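# Push down the marked end of a rocker switch

## Task

Press the ivory rocker switch on its marked end so that end stays pressed down and the switch rests flat; finish with no part of the robot touching the switch, and keep any drink can, parts box or small stack bin upright.

## Robot and tools

ROBOT. Two arms, left_arm and right_arm, each with six joints and a two-finger gripper. Joint order in every row and every per-joint list: waist, shoulder, elbow, wrist pitch, wrist yaw, wrist roll. Stated ranges (rad): waist -2.618 to 3.054, shoulder 0.000 to 3.142, elbow 0.000 to 3.142, wrist pitch -1.571 to 1.571, wrist yaw -1.571 to 1.571, wrist roll -2.094 to 2.094. Real ends may differ from these by up to 0.059 rad either way.

FRAME. Positions are given in the scene frame, in metres: origin at table-top height, halfway between the two nominal arm bases; +z up, +x away from the robot over the table, left_arm on the +y side (arm names do not match image sides). A BASES line, if present, gives calibrated base places. Reported hand positions and orientations may be off by a few centimetres. The gripper fingers point along its +z axis and spread along its y axis; end_effector_position is between the finger pads, roughly 1 cm short of the tips.

THE ROW. Every moving argument uses one row of 14 numbers covering both arms: six left_arm joint numbers, the left opening, then six right_arm joint numbers and the right opening. Each number is in [-1, 1]. Joint numbers are offsets, not poses: they count from the arm's Joint targets as they stood when the action (or move) began, not from the previous row, so sending the same offset again moves the joint further. Scale: 1.0 equals 2.224 rad for waist, shoulder and elbow, and 8.485 rad for the three wrist joints. Opening is absolute: +1 fully open, -1 closed. To keep an arm still, send 0 for its joints and repeat its current opening command (0 is a real opening command, half open).

execute_actions(actions, cameras). actions is a list of actions; each action is a list of up to 15 rows, one row per 1/30 s step, and a short action repeats its final row to fill 15 steps. An action asking any joint to exceed its range by more than 0.059 rad is rejected for both arms; a malformed action, or a first action failing that check, rejects the whole call. An empty list just returns state and images. cameras selects images: omitted, null or ["all"] gives both, [] gives none; unknown names invalidate the call.

move(target, speed, blend, opening_speed, blocking, cameras). target is one 14-number row or a list of up to 15 rows; every row's joint offsets count from the same starting Joint targets. All joints travel together along paths lasting at least 0.5 s and at most 10 s in total (longer paths fall short). speed is the top rate in rad/s of the joint with farthest to go, 0.01 to 12.57, default 0.5; one value or one per target. blend (rad, per target or one value) rounds corners at intermediate rows; 0 stops at each. opening_speed sets how fast openings change, per second on the -1..+1 scale, at least 0.2. blocking=false returns after about 0.5 s while the move continues. Paths ignore obstacles and the other arm. Faster motion and targets set deeper past a contact push harder. The result adds a move: line such as done, off_target (resting more than 0.035 rad from target), moving, held or fault, plus limits=held if steps were withheld. Neither done nor off_target says whether something is touched.

wait(seconds 0 to 10) lets the scene run with last commands held; a running move continues. stop brakes a running move and needs some distance. zoom_image(camera, region) enlarges a part of the latest cam_head_left or cam_head_right image; region is [x0, y0, x1, y1] pixels, top-left origin, at most 504 by 504. finished_scene(scene) ends the current scene with its number and cannot be undone; the goal must hold at that moment.

RESULTS. Joint positions (rad) and Joint velocities (rad/s) are listed per arm, with the finger gap last (m; 0.094 open). Joint targets are the base for your next offsets. Tool commands show current opening commands. grip_measured reads the finger opening on the command scale, a little wide when empty. Joint torques (N m) include arm weight, have offsets and noise; joints 1 to 3 wrap at ±28. Step readings list joint angles at some steps. "joint sent to its limit" means a joint was clipped at its real end; "joint command not followed" means a clearance check altered targets. "within noise" means an arm is still. Images: cam_head_left and cam_head_right, 896x504, with calibration K and T_world_to_cam given in the scene frame, accurate to a few millimetres near image centre.

MOTION LIMITS. Targets can lead measured angles by at most 0.339 rad (big joints) or 2.2 rad (wrist); targets placing the gripper over 200 mm from its measured spot get pulled back, so large moves may need several actions. Tiny offsets may not start a joint.

AVOID. Striking or fast pressing of the switch; arms hitting or gripping each other; knocking over the can, box or bin, or anything falling off the table. A camera cable resting on the switch counts as touching it, so lift clear at the end. Pushing steadily into something unreachable heats motors: MOTOR HOT appears near 75 °C, and an OVER-TEMPERATURE FAULT folds that arm away for good. To stop pressing, command targets back past the current Joint positions.

Each tool is called by a JSON object that holds its "name" and its "arguments", one argument or row to a line.

## Session

{"name": "execute_actions", "arguments": {
  "actions": []
}}

Scene clock: 0.00 s.
left_arm: end_effector_position=(+0.4286, +0.2967, +0.1025) grip_measured=+1.000 end_effector_quat_wxyz=(+0.594, -0.058, +0.801, +0.043) | right_arm: end_effector_position=(+0.4064, -0.2592, +0.1034) grip_measured=+1.000 end_effector_quat_wxyz=(+0.590, +0.008, +0.807, -0.016)
Joint positions: left_arm=[0.015 1.55 0.343 0.908 -0.141 -0.044 0.094] | right_arm=[-0.012 1.559 0.377 0.875 -0.004 -0.019 0.094]
Joint velocities: within noise
Joint torques (N m): no reading
Heat: left arm: 25 °C; right arm: 29 °C.
Joint targets: left_arm=[0.015 1.542 0.352 0.915 -0.142 -0.045] | right_arm=[-0.012 1.552 0.383 0.873 -0.004 -0.019]
Tool commands: left_gripper/opening=+1.0 right_gripper/opening=+1.0

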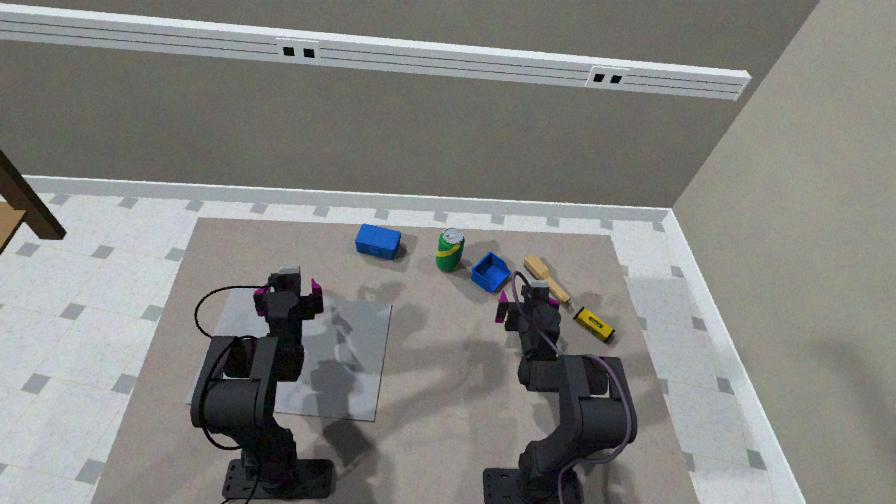

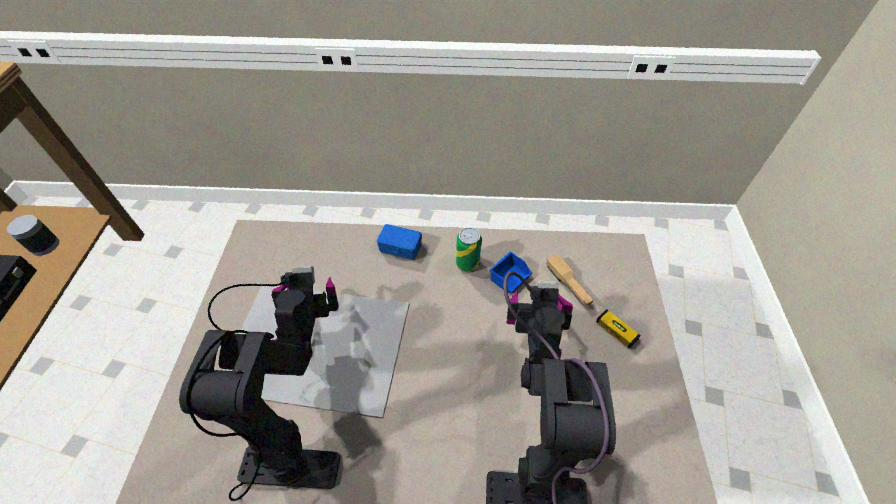

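{"name": "zoom_image", "arguments": {
  "camera": "cam_head_left",
  "region": [180, 200, 420, 335]
}}

{"name": "zoom_image", "arguments": {
  "camera": "cam_head_right",
  "region": [440, 200, 680, 335]
}}

{"name": "zoom_image", "arguments": {
  "camera": "cam_head_left",
  "region": [420, 200, 660, 335]
}}

{"name": "zoom_image", "arguments": {
  "camera": "cam_head_right",
  "region": [200, 200, 440, 335]
}}

Scaled by 2.100 from the camera's 896x504 image, which has a finer 1280x720 frame.

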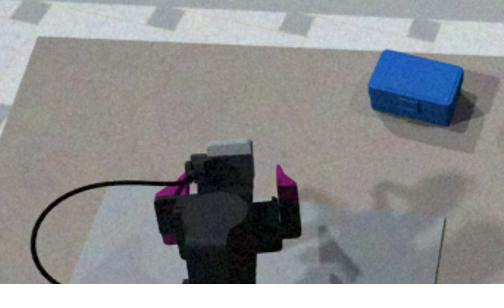

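Scaled by 2.100 from the camera's 896x504 image, which has a finer 1280x720 frame.

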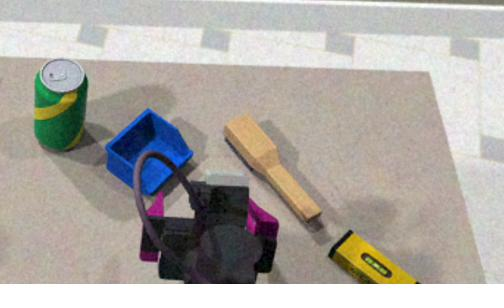

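Scaled by 2.100 from the camera's 896x504 image, which has a finer 1280x720 frame.

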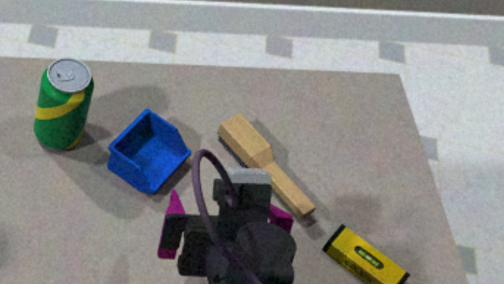

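Scaled by 2.100 from the camera's 896x504 image, which has a finer 1280x720 frame.

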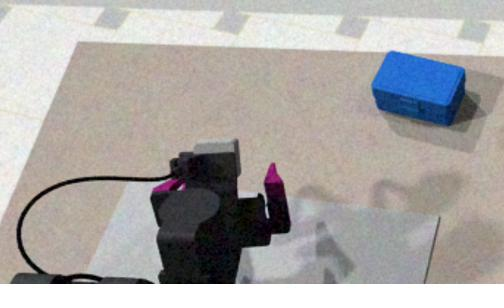

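{"name": "move", "arguments": {
  "target": [0, -0.4, 0, 0, 0, 0, 1, 0, -0.4, 0, 0, 0, 0, 1],
  "speed": 0.8
}}

Scene clock: 14.53 s.
left_arm: end_effector_position=(+0.3011, +0.2971, +0.4012) grip_measured=+1.000 end_effector_quat_wxyz=(+0.883, -0.072, +0.463, +0.012) | right_arm: end_effector_position=(+0.2775, -0.2537, +0.4048) grip_measured=+1.000 end_effector_quat_wxyz=(+0.879, +0.004, +0.477, -0.026)
Joint positions: left_arm=[0.015 0.658 0.343 0.917 -0.141 -0.044 0.094] | right_arm=[-0.012 0.667 0.377 0.867 -0.004 -0.019 0.094]
Joint velocities: within noise
Joint torques (N m): left_arm=[-0.01 0.18 8.64 1.62 0.09 -0.01] | right_arm=[-0.01 0.62 8.08 1.61 -0.02 -0.02]
Heat: left arm: 28 °C; right arm: 32 °C.
Joint targets: left_arm=[0.015 0.652 0.352 0.915 -0.142 -0.045] | right_arm=[-0.012 0.663 0.383 0.873 -0.004 -0.019]
move: done

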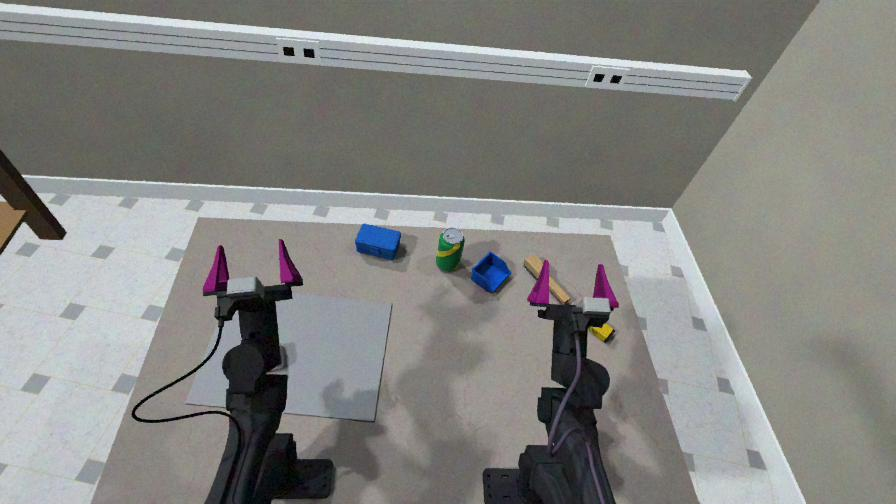

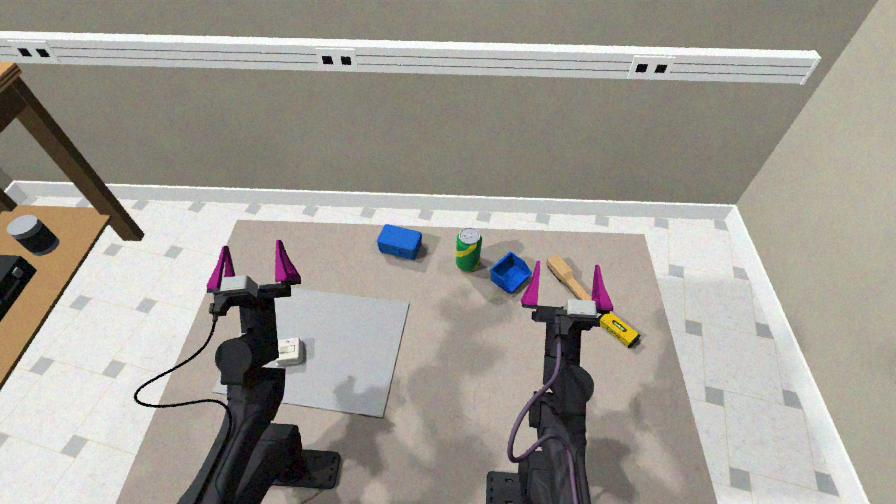

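{"name": "move", "arguments": {
  "target": [0.3, 0, 0, 0, 0, 0, 1, 0, 0, 0, 0, 0, 0, 1],
  "speed": 0.8
}}

{"name": "zoom_image", "arguments": {
  "camera": "cam_head_left",
  "region": [200, 280, 400, 420]
}}

{"name": "zoom_image", "arguments": {
  "camera": "cam_head_right",
  "region": [200, 280, 400, 420]
}}

Scene clock: 17.20 s.
left_arm: end_effector_position=(+0.2295, +0.4553, +0.4012) grip_measured=+1.000 end_effector_quat_wxyz=(+0.832, -0.218, +0.415, +0.298) | right_arm: end_effector_position=(+0.2775, -0.2537, +0.4048) grip_measured=+1.000 end_effector_quat_wxyz=(+0.879, +0.004, +0.477, -0.026)
Joint positions: left_arm=[0.676 0.658 0.343 0.917 -0.141 -0.044 0.094] | right_arm=[-0.012 0.667 0.377 0.867 -0.004 -0.019 0.094]
Joint velocities: within noise
Joint torques (N m): left_arm=[0.31 0.09 8.64 1.65 0.06 -0.04] | right_arm=[-0.01 0.55 8.08 1.6 -0.02 -0.02]
Heat: left arm: 28 °C; right arm: 32 °C.
Joint targets: left_arm=[0.682 0.652 0.352 0.915 -0.142 -0.045] | right_arm=[-0.012 0.663 0.383 0.873 -0.004 -0.019]
move: done

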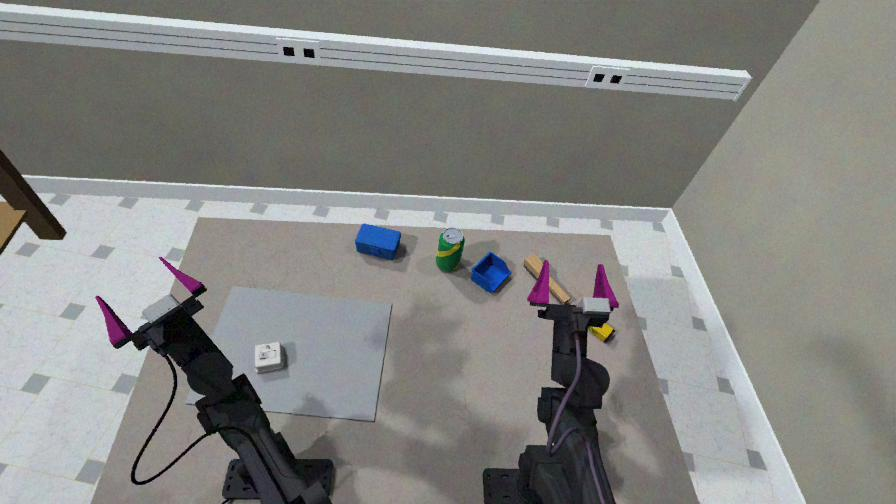

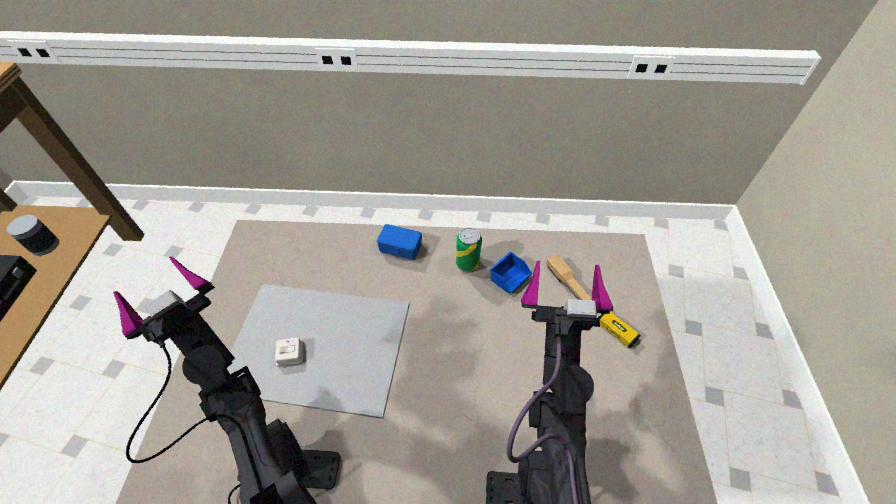

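Scaled by 2.520 from the camera's 896x504 image, which has a finer 1280x720 frame.

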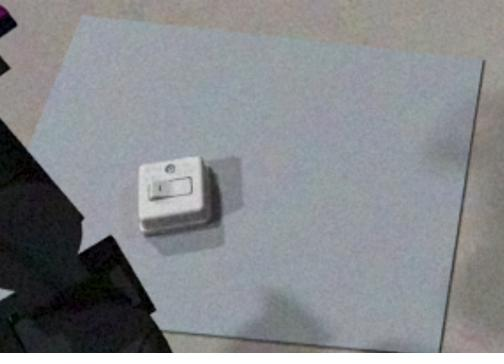

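Scaled by 2.520 from the camera's 896x504 image, which has a finer 1280x720 frame.

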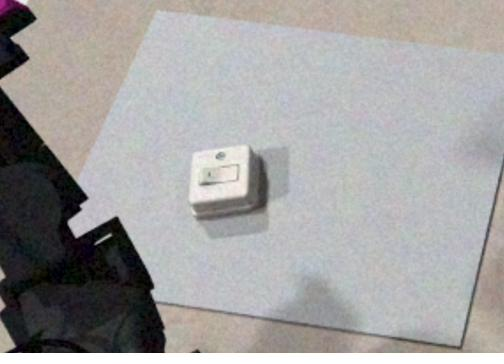

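{"name": "zoom_image", "arguments": {
  "camera": "cam_head_left",
  "region": [244, 330, 300, 386]
}}

{"name": "zoom_image", "arguments": {
  "camera": "cam_head_right",
  "region": [264, 325, 320, 381]
}}

Scaled by 9.000 from the camera's 896x504 image, which has a finer 1280x720 frame.

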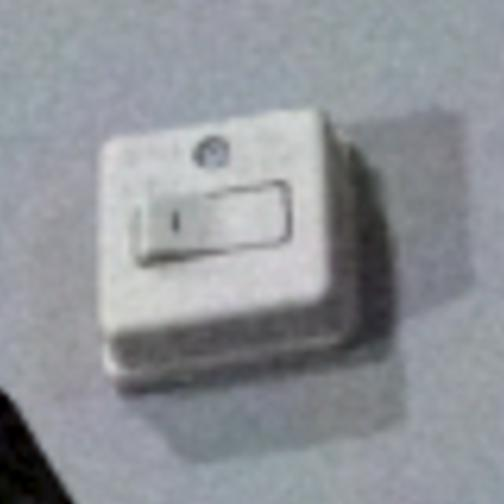

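Scaled by 9.000 from the camera's 896x504 image, which has a finer 1280x720 frame.

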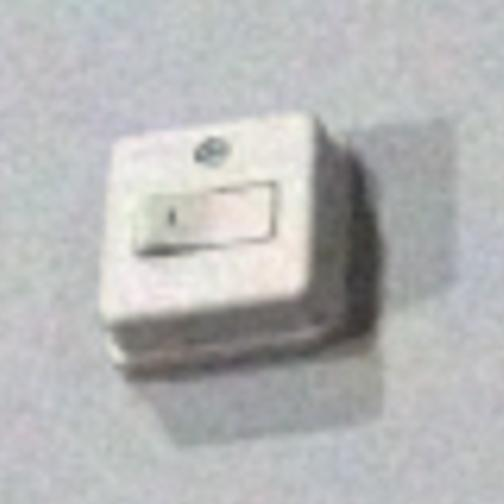

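{"name": "zoom_image", "arguments": {
  "camera": "cam_head_left",
  "region": [80, 240, 240, 360]
}}

{"name": "zoom_image", "arguments": {
  "camera": "cam_head_right",
  "region": [500, 240, 660, 360]
}}

Scaled by 3.150 from the camera's 896x504 image, which has a finer 1280x720 frame.

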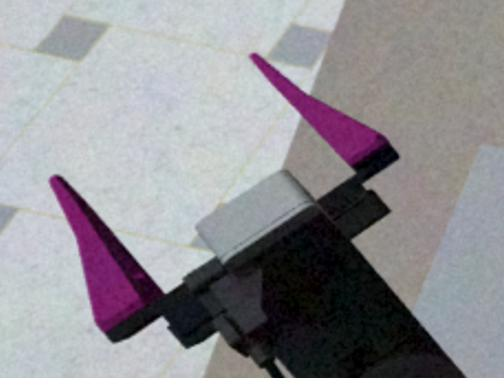

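Scaled by 3.150 from the camera's 896x504 image, which has a finer 1280x720 frame.

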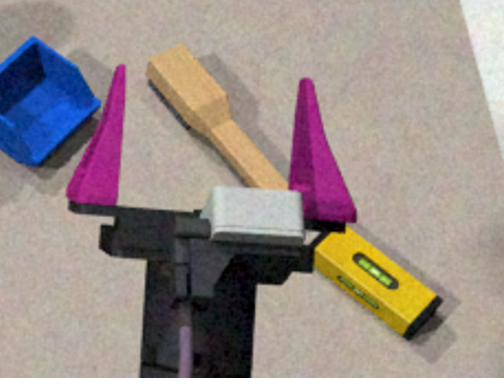

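{"name": "move", "arguments": {
  "target": [-0.2192, 0.4261, 0.4246, -0.2572, 0.01674, 0.0053, -1, 0, 0, 0, 0, 0, 0, 1],
  "speed": 0.8
}}

{"name": "zoom_image", "arguments": {
  "camera": "cam_head_left",
  "region": [200, 250, 368, 400]
}}

{"name": "zoom_image", "arguments": {
  "camera": "cam_head_right",
  "region": [220, 250, 388, 400]
}}

Scene clock: 41.93 s.
left_arm: end_effector_position=(+0.3040, +0.3240, +0.1150) grip_measured=-0.995 end_effector_quat_wxyz=(-0.002, -0.095, +0.995, +0.005) | right_arm: end_effector_position=(+0.2776, -0.2537, +0.4047) grip_measured=+1.000 end_effector_quat_wxyz=(+0.879, +0.004, +0.477, -0.026)
Joint positions: left_arm=[0.199 1.585 1.269 -1.258 -0.01 -0.01 0] | right_arm=[-0.012 0.667 0.377 0.867 -0.004 -0.019 0.094]
Joint velocities: within noise
Joint torques (N m): left_arm=[-0.46 -4.59 9.42 0.4 0.13 0.06] | right_arm=[0.01 0.57 8.08 1.61 -0.02 -0.02]
Heat: left arm: 28 °C; right arm: 33 °C.
Joint targets: left_arm=[0.194 1.600 1.296 -1.267 0.000 0.000] | right_arm=[-0.012 0.663 0.383 0.873 -0.004 -0.019]
move: done

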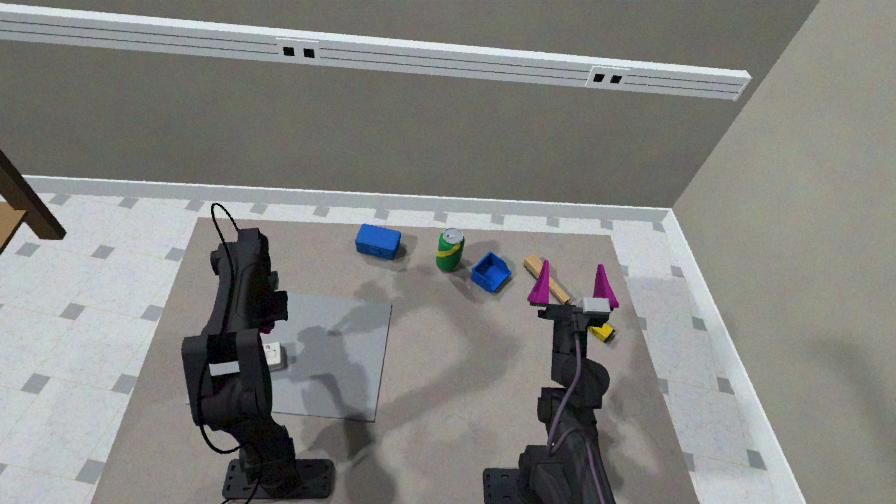

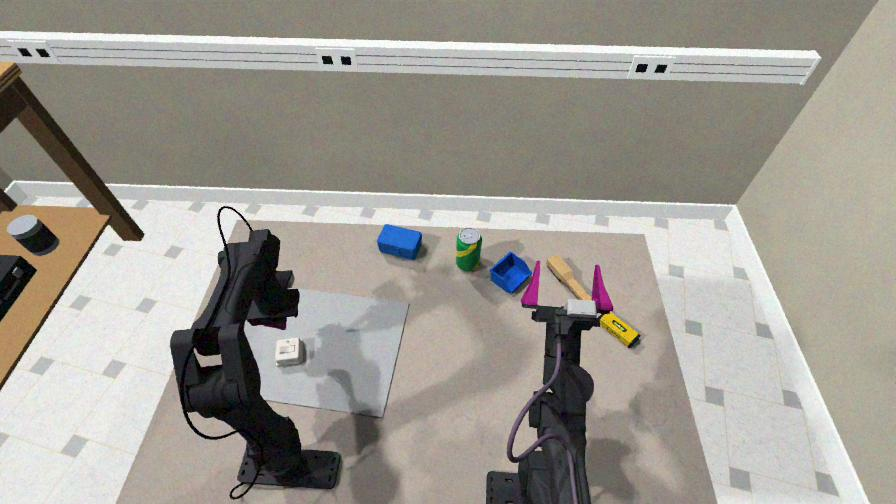

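Scaled by 3.000 from the camera's 896x504 image, which has a finer 1280x720 frame.

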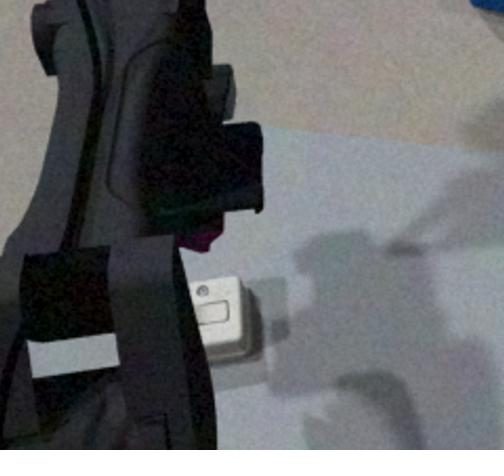

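Scaled by 3.000 from the camera's 896x504 image, which has a finer 1280x720 frame.

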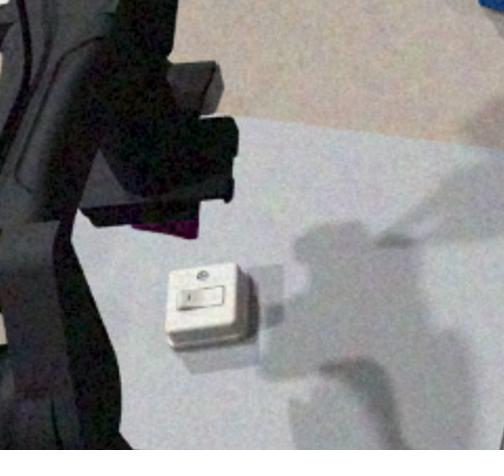

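{"name": "move", "arguments": {
  "target": [0.0495, -0.0130, -0.0760, 0.01685, 0.00118, 0.00118, -1, 0, 0, 0, 0, 0, 0, 1],
  "speed": 0.5
}}

{"name": "zoom_image", "arguments": {
  "camera": "cam_head_left",
  "region": [220, 300, 320, 390]
}}

{"name": "zoom_image", "arguments": {
  "camera": "cam_head_right",
  "region": [240, 300, 340, 390]
}}

Scene clock: 56.57 s.
left_arm: end_effector_position=(+0.2882, +0.3466, +0.0805) grip_measured=-0.995 end_effector_quat_wxyz=(-0.012, -0.141, +0.990, -0.001) | right_arm: end_effector_position=(+0.2776, -0.2537, +0.4047) grip_measured=+1.000 end_effector_quat_wxyz=(+0.879, +0.004, +0.477, -0.026)
Joint positions: left_arm=[0.3 1.585 1.13 -1.14 0 -0.001 0] | right_arm=[-0.012 0.667 0.377 0.867 -0.004 -0.019 0.094]
Joint velocities: within noise
Joint torques (N m): left_arm=[0.29 -6.83 6.24 0.62 0.14 0.1] | right_arm=[-0.01 0.57 8.08 1.61 -0.01 -0.02]
Heat: left arm: 28 °C; right arm: 33 °C.
Joint targets: left_arm=[0.304 1.571 1.127 -1.125 0.010 0.010] | right_arm=[-0.012 0.663 0.383 0.873 -0.004 -0.019]
move: done

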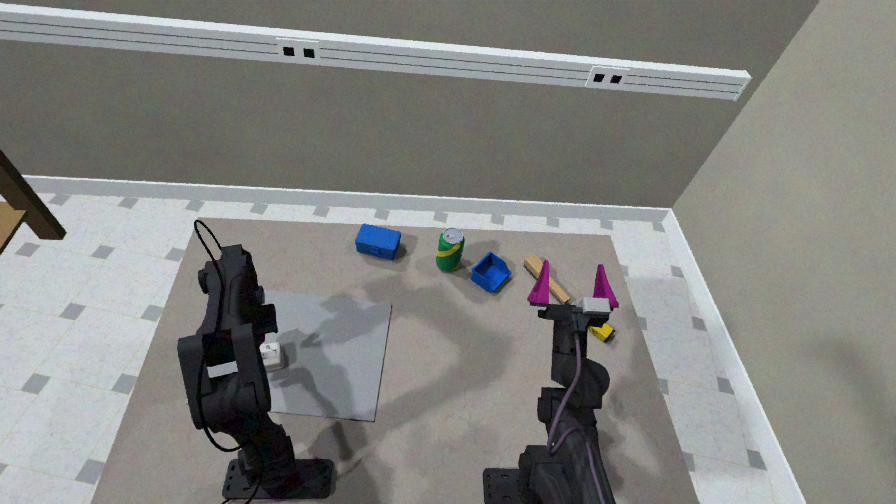

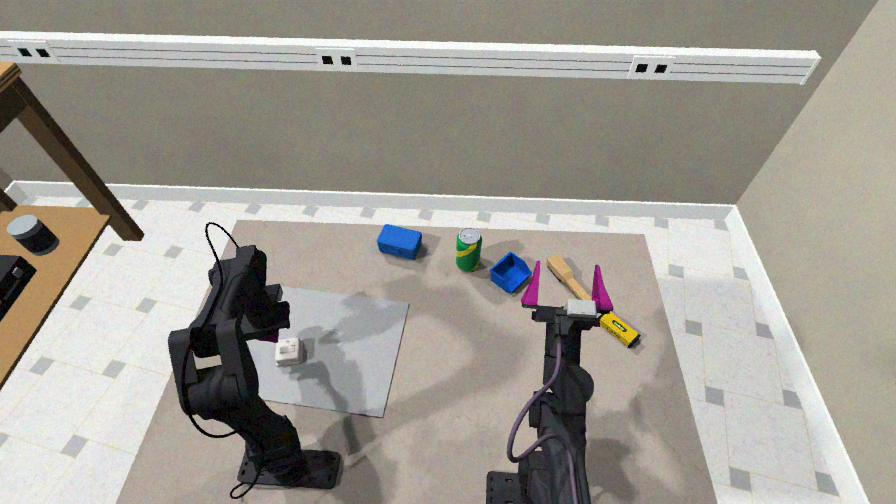

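Scaled by 5.040 from the camera's 896x504 image, which has a finer 1280x720 frame.

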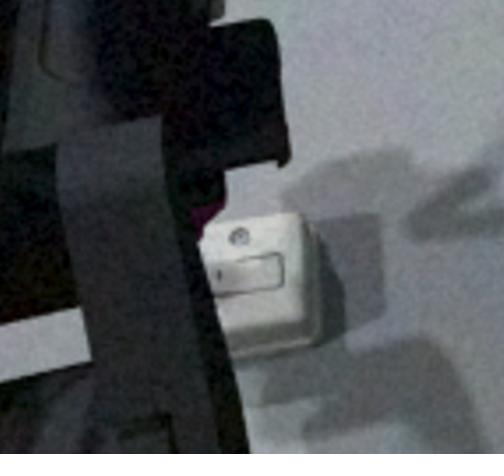

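Scaled by 5.040 from the camera's 896x504 image, which has a finer 1280x720 frame.

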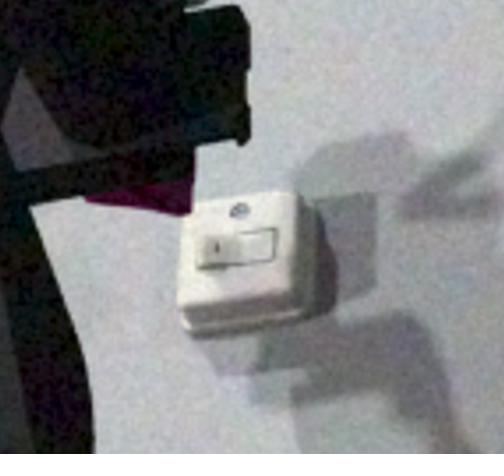

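{"name": "move", "arguments": {
  "target": [0, 0.0159, -0.0408, 0.0149, 0, 0, -1, 0, 0, 0, 0, 0, 0, 1],
  "speed": 0.3
}}

{"name": "zoom_image", "arguments": {
  "camera": "cam_head_left",
  "region": [236, 310, 320, 385]
}}

{"name": "zoom_image", "arguments": {
  "camera": "cam_head_right",
  "region": [250, 310, 334, 385]
}}

Scene clock: 69.37 s.
left_arm: end_effector_position=(+0.2912, +0.3474, +0.0571) grip_measured=-0.995 end_effector_quat_wxyz=(+0.003, -0.141, +0.990, +0.001) | right_arm: end_effector_position=(+0.2776, -0.2537, +0.4047) grip_measured=+1.000 end_effector_quat_wxyz=(+0.879, +0.004, +0.477, -0.026)
Joint positions: left_arm=[0.3 1.592 1.042 -1.013 0 0 0] | right_arm=[-0.012 0.667 0.377 0.867 -0.004 -0.019 0.094]
Joint velocities: within noise
Joint torques (N m): left_arm=[0.36 -4.62 6.09 0.67 0.12 0.09] | right_arm=[-0.01 0.55 8.08 1.61 -0.01 -0.03]
Heat: left arm: 28 °C; right arm: 33 °C.
Joint targets: left_arm=[0.304 1.606 1.036 -0.998 0.010 0.010] | right_arm=[-0.012 0.663 0.383 0.873 -0.004 -0.019]
move: done

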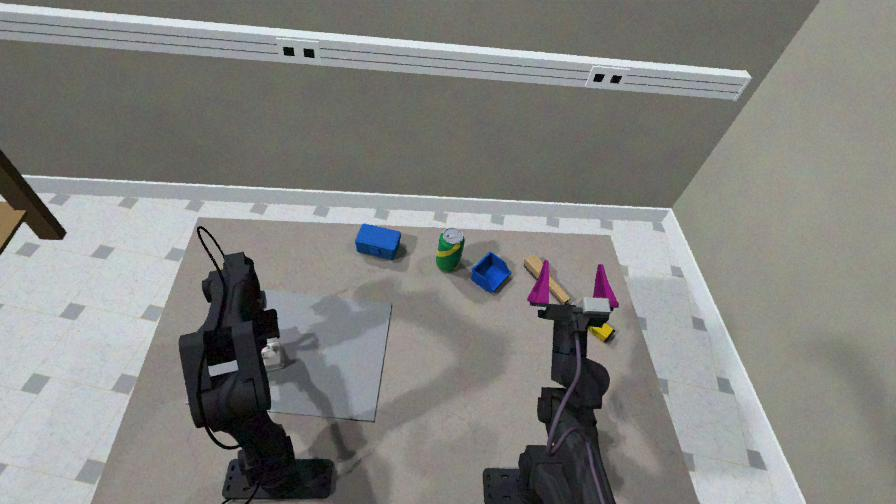

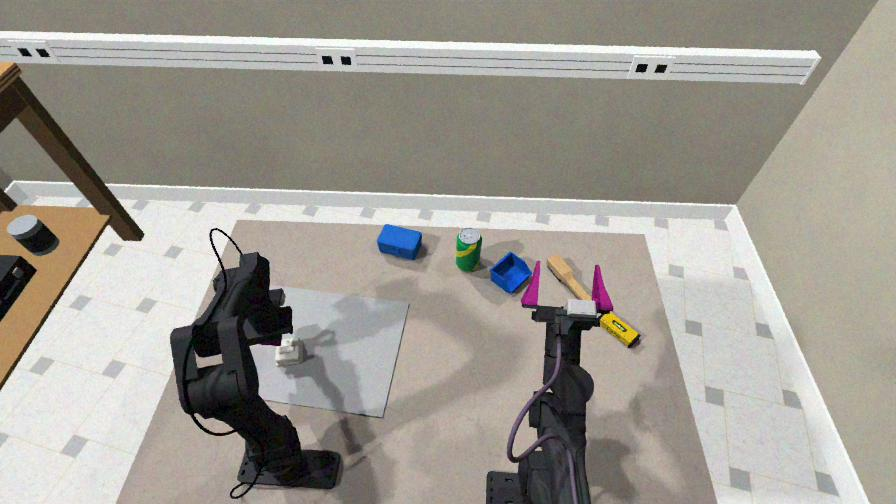

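Scaled by 6.000 from the camera's 896x504 image, which has a finer 1280x720 frame.

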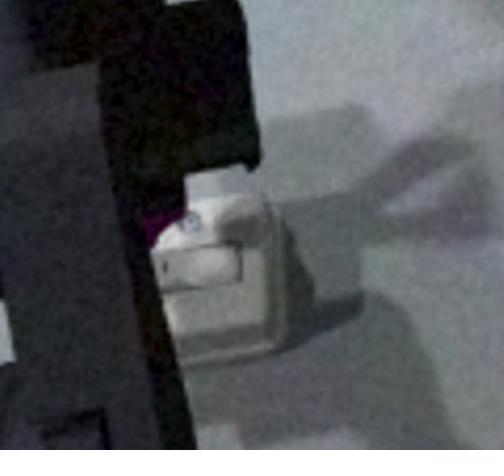

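Scaled by 6.000 from the camera's 896x504 image, which has a finer 1280x720 frame.

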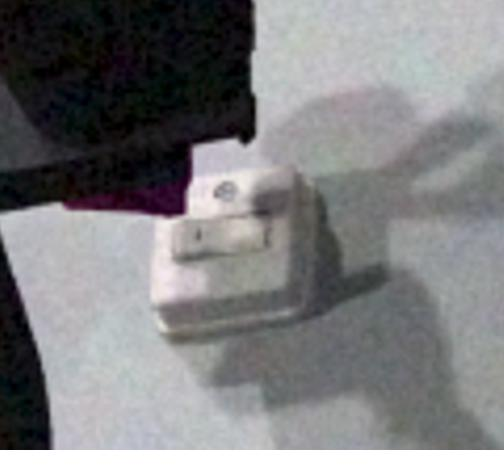

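{"name": "move", "arguments": {
  "target": [0, 0.0083, -0.0214, 0.0064, 0, 0, -1, 0, 0, 0, 0, 0, 0, 1],
  "speed": 0.2
}}

{"name": "zoom_image", "arguments": {
  "camera": "cam_head_left",
  "region": [236, 310, 320, 385]
}}

{"name": "zoom_image", "arguments": {
  "camera": "cam_head_right",
  "region": [250, 310, 334, 385]
}}

Scene clock: 79.63 s.
left_arm: end_effector_position=(+0.2863, +0.3460, +0.0427) grip_measured=-0.995 end_effector_quat_wxyz=(-0.005, -0.141, +0.990, -0.001) | right_arm: end_effector_position=(+0.2776, -0.2537, +0.4047) grip_measured=+1.000 end_effector_quat_wxyz=(+0.879, +0.004, +0.477, -0.026)
Joint positions: left_arm=[0.3 1.608 0.998 -0.971 0 0 0] | right_arm=[-0.012 0.667 0.377 0.867 -0.004 -0.019 0.094]
Joint velocities: within noise
Joint torques (N m): left_arm=[0.31 -4.33 5.53 0.8 0.14 0.1] | right_arm=[-0.01 0.55 8.08 1.61 -0.02 -0.02]
Heat: left arm: 27 °C; right arm: 34 °C.
Joint targets: left_arm=[0.304 1.625 0.989 -0.944 0.010 0.010] | right_arm=[-0.012 0.663 0.383 0.873 -0.004 -0.019]
move: done

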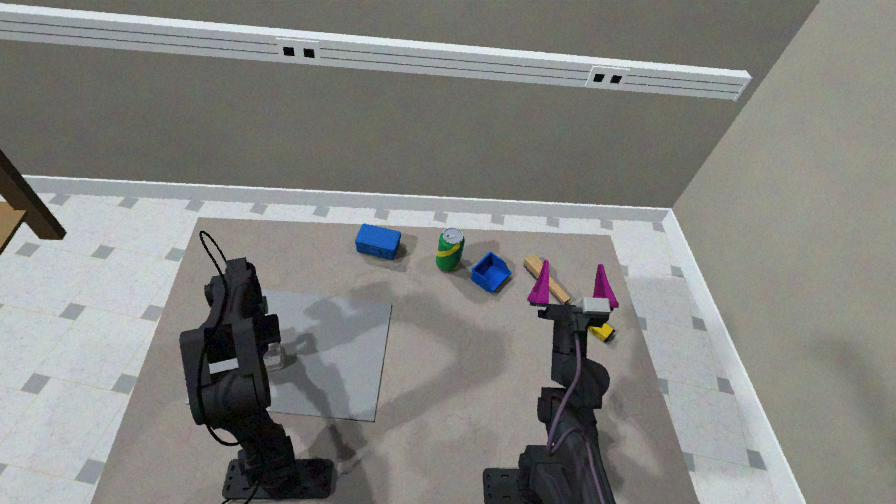

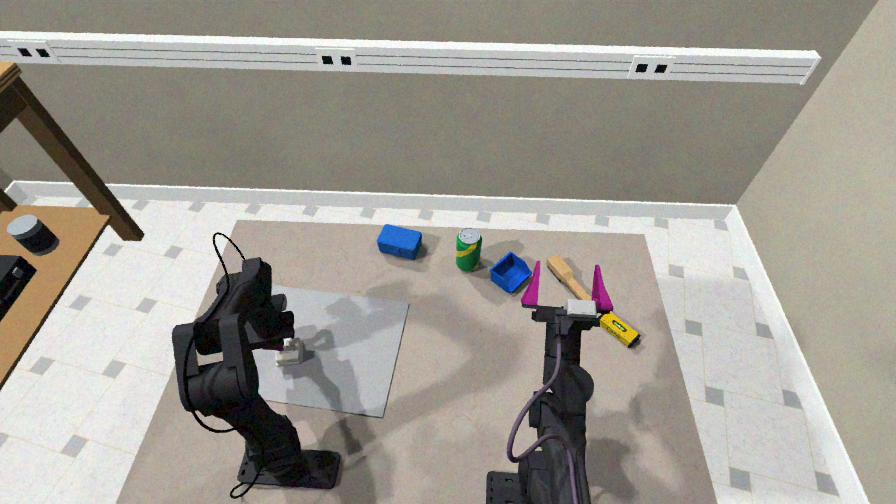

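Scaled by 6.000 from the camera's 896x504 image, which has a finer 1280x720 frame.

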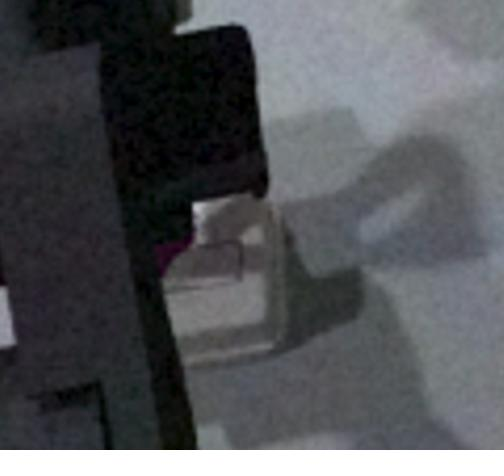

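Scaled by 6.000 from the camera's 896x504 image, which has a finer 1280x720 frame.

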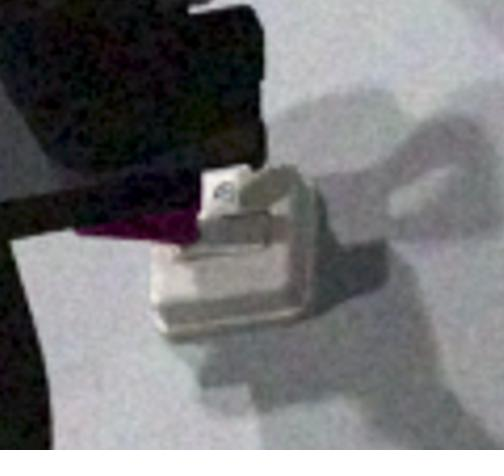

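{"name": "move", "arguments": {
  "target": [0, 0.0027, -0.0068, 0.0024, 0, 0, -1, 0, 0, 0, 0, 0, 0, 1],
  "speed": 0.2
}}

{"name": "zoom_image", "arguments": {
  "camera": "cam_head_right",
  "region": [250, 310, 334, 385]
}}

Scene clock: 82.17 s.
left_arm: end_effector_position=(+0.2873, +0.3464, +0.0373) grip_measured=-0.995 end_effector_quat_wxyz=(-0.002, -0.141, +0.990, +0.000) | right_arm: end_effector_position=(+0.2776, -0.2537, +0.4047) grip_measured=+1.000 end_effector_quat_wxyz=(+0.879, +0.004, +0.477, -0.026)
Joint positions: left_arm=[0.3 1.614 0.981 -0.942 -0.001 0 0] | right_arm=[-0.012 0.667 0.377 0.867 -0.004 -0.019 0.094]
Joint velocities: within noise
Joint torques (N m): left_arm=[0.27 -4.49 5.71 0.7 0.13 0.07] | right_arm=[0.01 0.55 8.08 1.61 -0.01 -0.02]
Heat: left arm: 27 °C; right arm: 34 °C.
Joint targets: left_arm=[0.304 1.631 0.974 -0.923 0.010 0.010] | right_arm=[-0.012 0.663 0.383 0.873 -0.004 -0.019]
move: done

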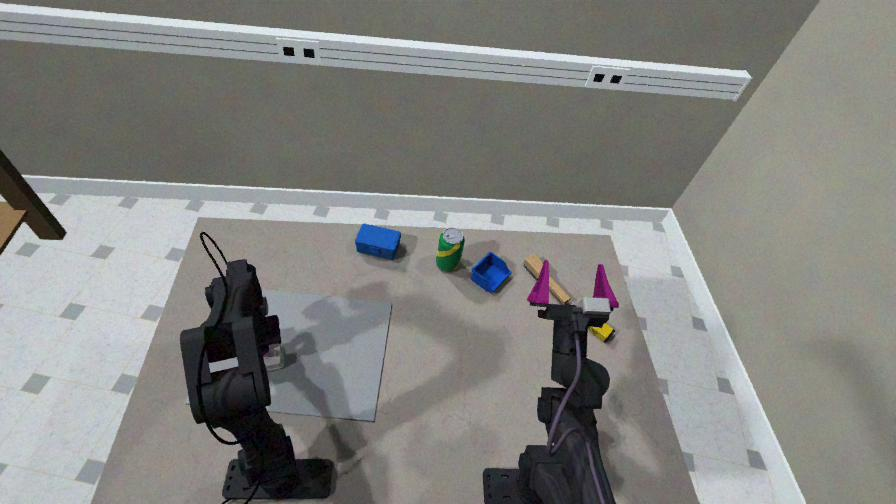

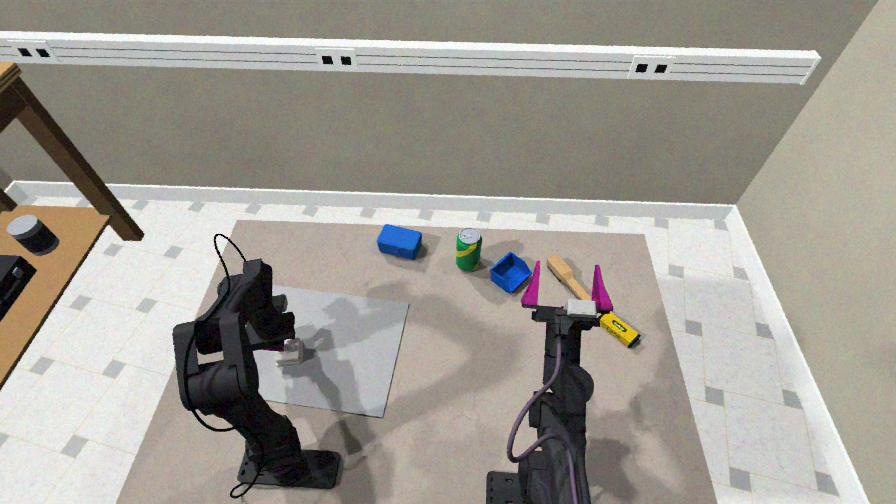

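Scaled by 6.000 from the camera's 896x504 image, which has a finer 1280x720 frame.

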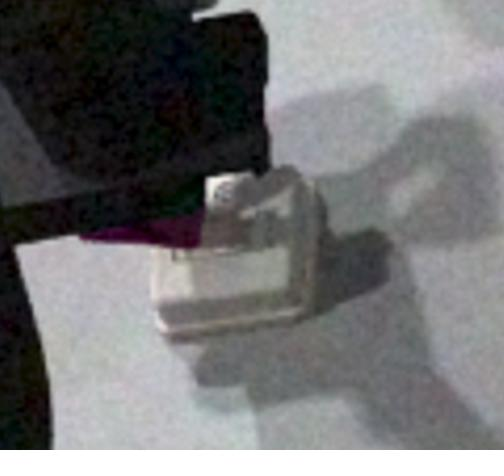

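{"name": "move", "arguments": {
  "target": [0, 0.0032, -0.0081, 0.0029, 0, 0, -1, 0, 0, 0, 0, 0, 0, 1],
  "speed": 0.2
}}

{"name": "zoom_image", "arguments": {
  "camera": "cam_head_right",
  "region": [250, 310, 334, 385]
}}

Scene clock: 83.97 s.
left_arm: end_effector_position=(+0.2871, +0.3463, +0.0366) grip_measured=-0.995 end_effector_quat_wxyz=(-0.002, -0.141, +0.990, +0.000) | right_arm: end_effector_position=(+0.2776, -0.2537, +0.4047) grip_measured=+1.000 end_effector_quat_wxyz=(+0.879, +0.004, +0.477, -0.026)
Joint positions: left_arm=[0.3 1.614 0.978 -0.938 -0.001 0 0] | right_arm=[-0.012 0.667 0.377 0.867 -0.004 -0.019 0.094]
Joint velocities: within noise
Joint torques (N m): left_arm=[0.29 -3.89 4.36 0.94 0.11 0.08] | right_arm=[-0.01 0.57 8.06 1.61 -0.01 -0.02]
Heat: left arm: 27 °C; right arm: 34 °C.
Joint targets: left_arm=[0.304 1.638 0.955 -0.899 0.010 0.010] | right_arm=[-0.012 0.663 0.383 0.873 -0.004 -0.019]
move: off_target (left_arm); left_arm: the wrist pitch is farthest, 0.040 rad from its target

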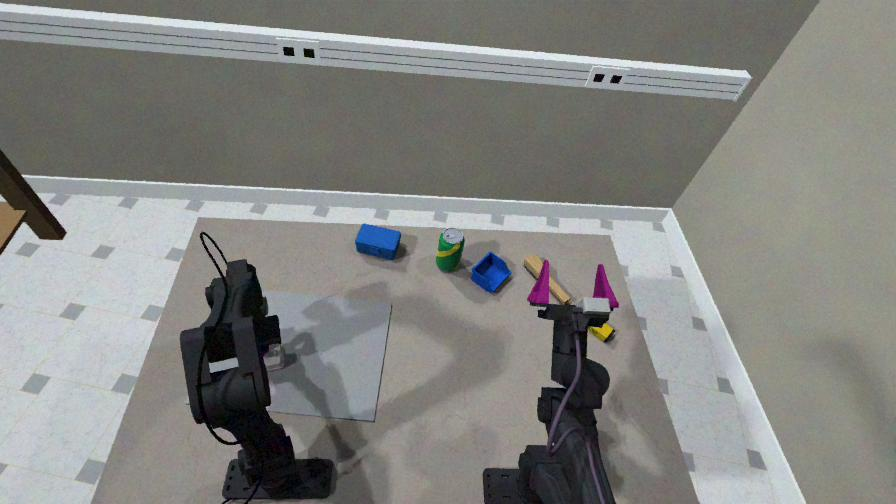

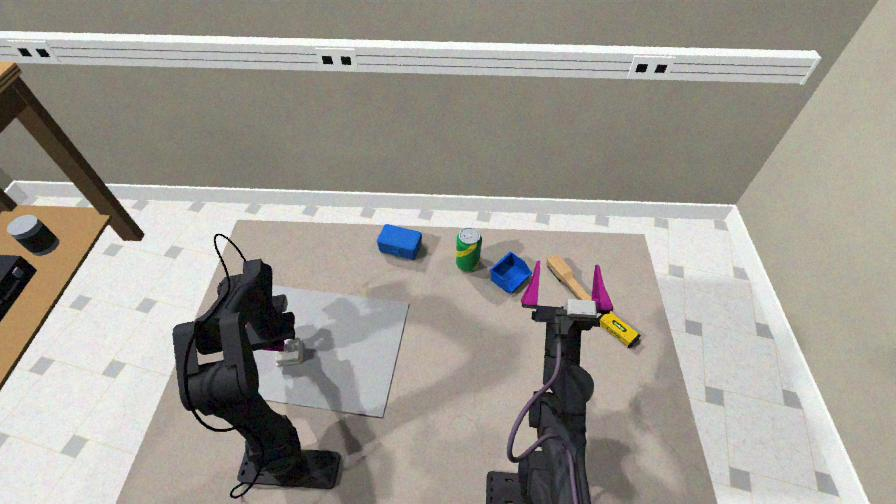

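Scaled by 6.000 from the camera's 896x504 image, which has a finer 1280x720 frame.

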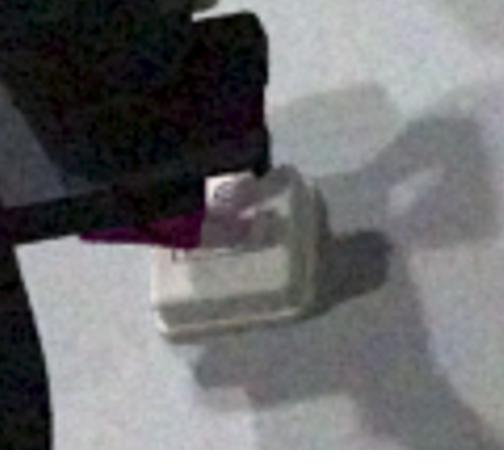

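{"name": "move", "arguments": {
  "target": [0, 0.0042, -0.0108, 0.0039, 0, 0, -1, 0, 0, 0, 0, 0, 0, 1],
  "speed": 0.2,
  "cameras": ["cam_head_right", "cam_head_left"]
}}

{"name": "zoom_image", "arguments": {
  "camera": "cam_head_right",
  "region": [250, 310, 334, 385]
}}

Scene clock: 85.87 s.
left_arm: end_effector_position=(+0.2869, +0.3462, +0.0357) grip_measured=-0.995 end_effector_quat_wxyz=(-0.002, -0.141, +0.990, +0.000) | right_arm: end_effector_position=(+0.2776, -0.2537, +0.4047) grip_measured=+1.000 end_effector_quat_wxyz=(+0.879, +0.004, +0.477, -0.026)
Joint positions: left_arm=[0.3 1.614 0.974 -0.934 -0.001 0 0] | right_arm=[-0.012 0.667 0.377 0.867 -0.004 -0.019 0.094]
Joint velocities: within noise
Joint torques (N m): left_arm=[0.2 -3.02 2.45 1.22 0.17 0.05] | right_arm=[0.01 0.57 8.08 1.62 -0.02 -0.02]
Heat: left arm: 27 °C; right arm: 34 °C.
Joint targets: left_arm=[0.304 1.647 0.932 -0.866 0.010 0.010] | right_arm=[-0.012 0.663 0.383 0.873 -0.004 -0.019]
move: off_target (left_arm); left_arm: the wrist pitch is farthest, 0.068 rad from its target

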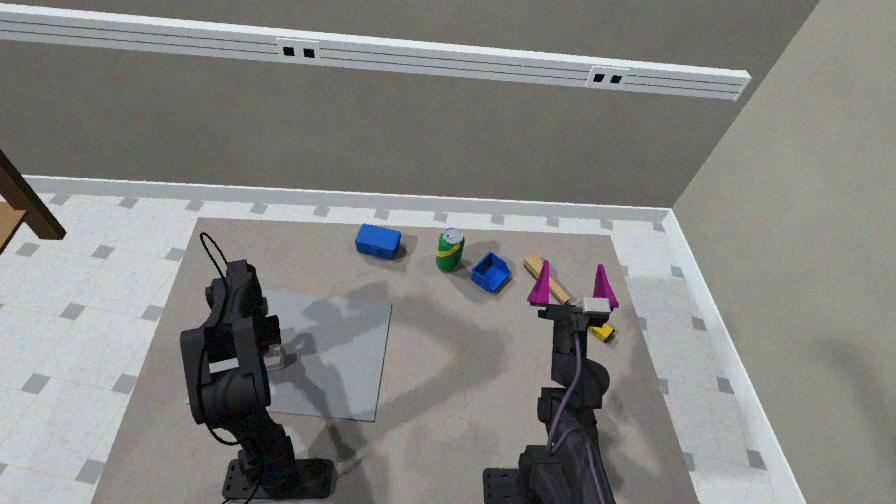

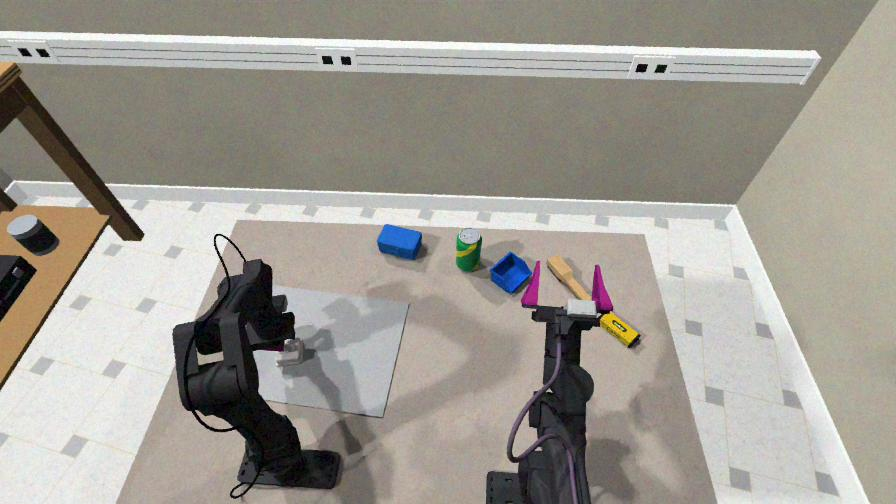

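Scaled by 6.000 from the camera's 896x504 image, which has a finer 1280x720 frame.

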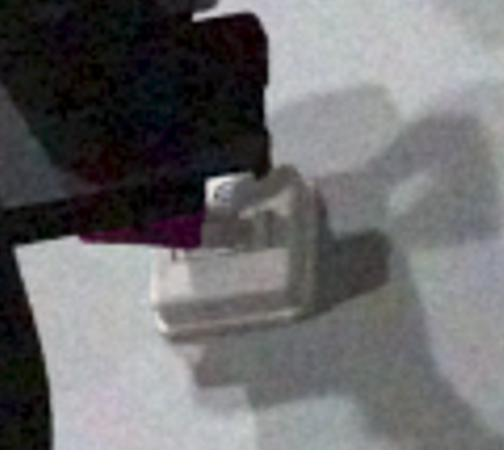

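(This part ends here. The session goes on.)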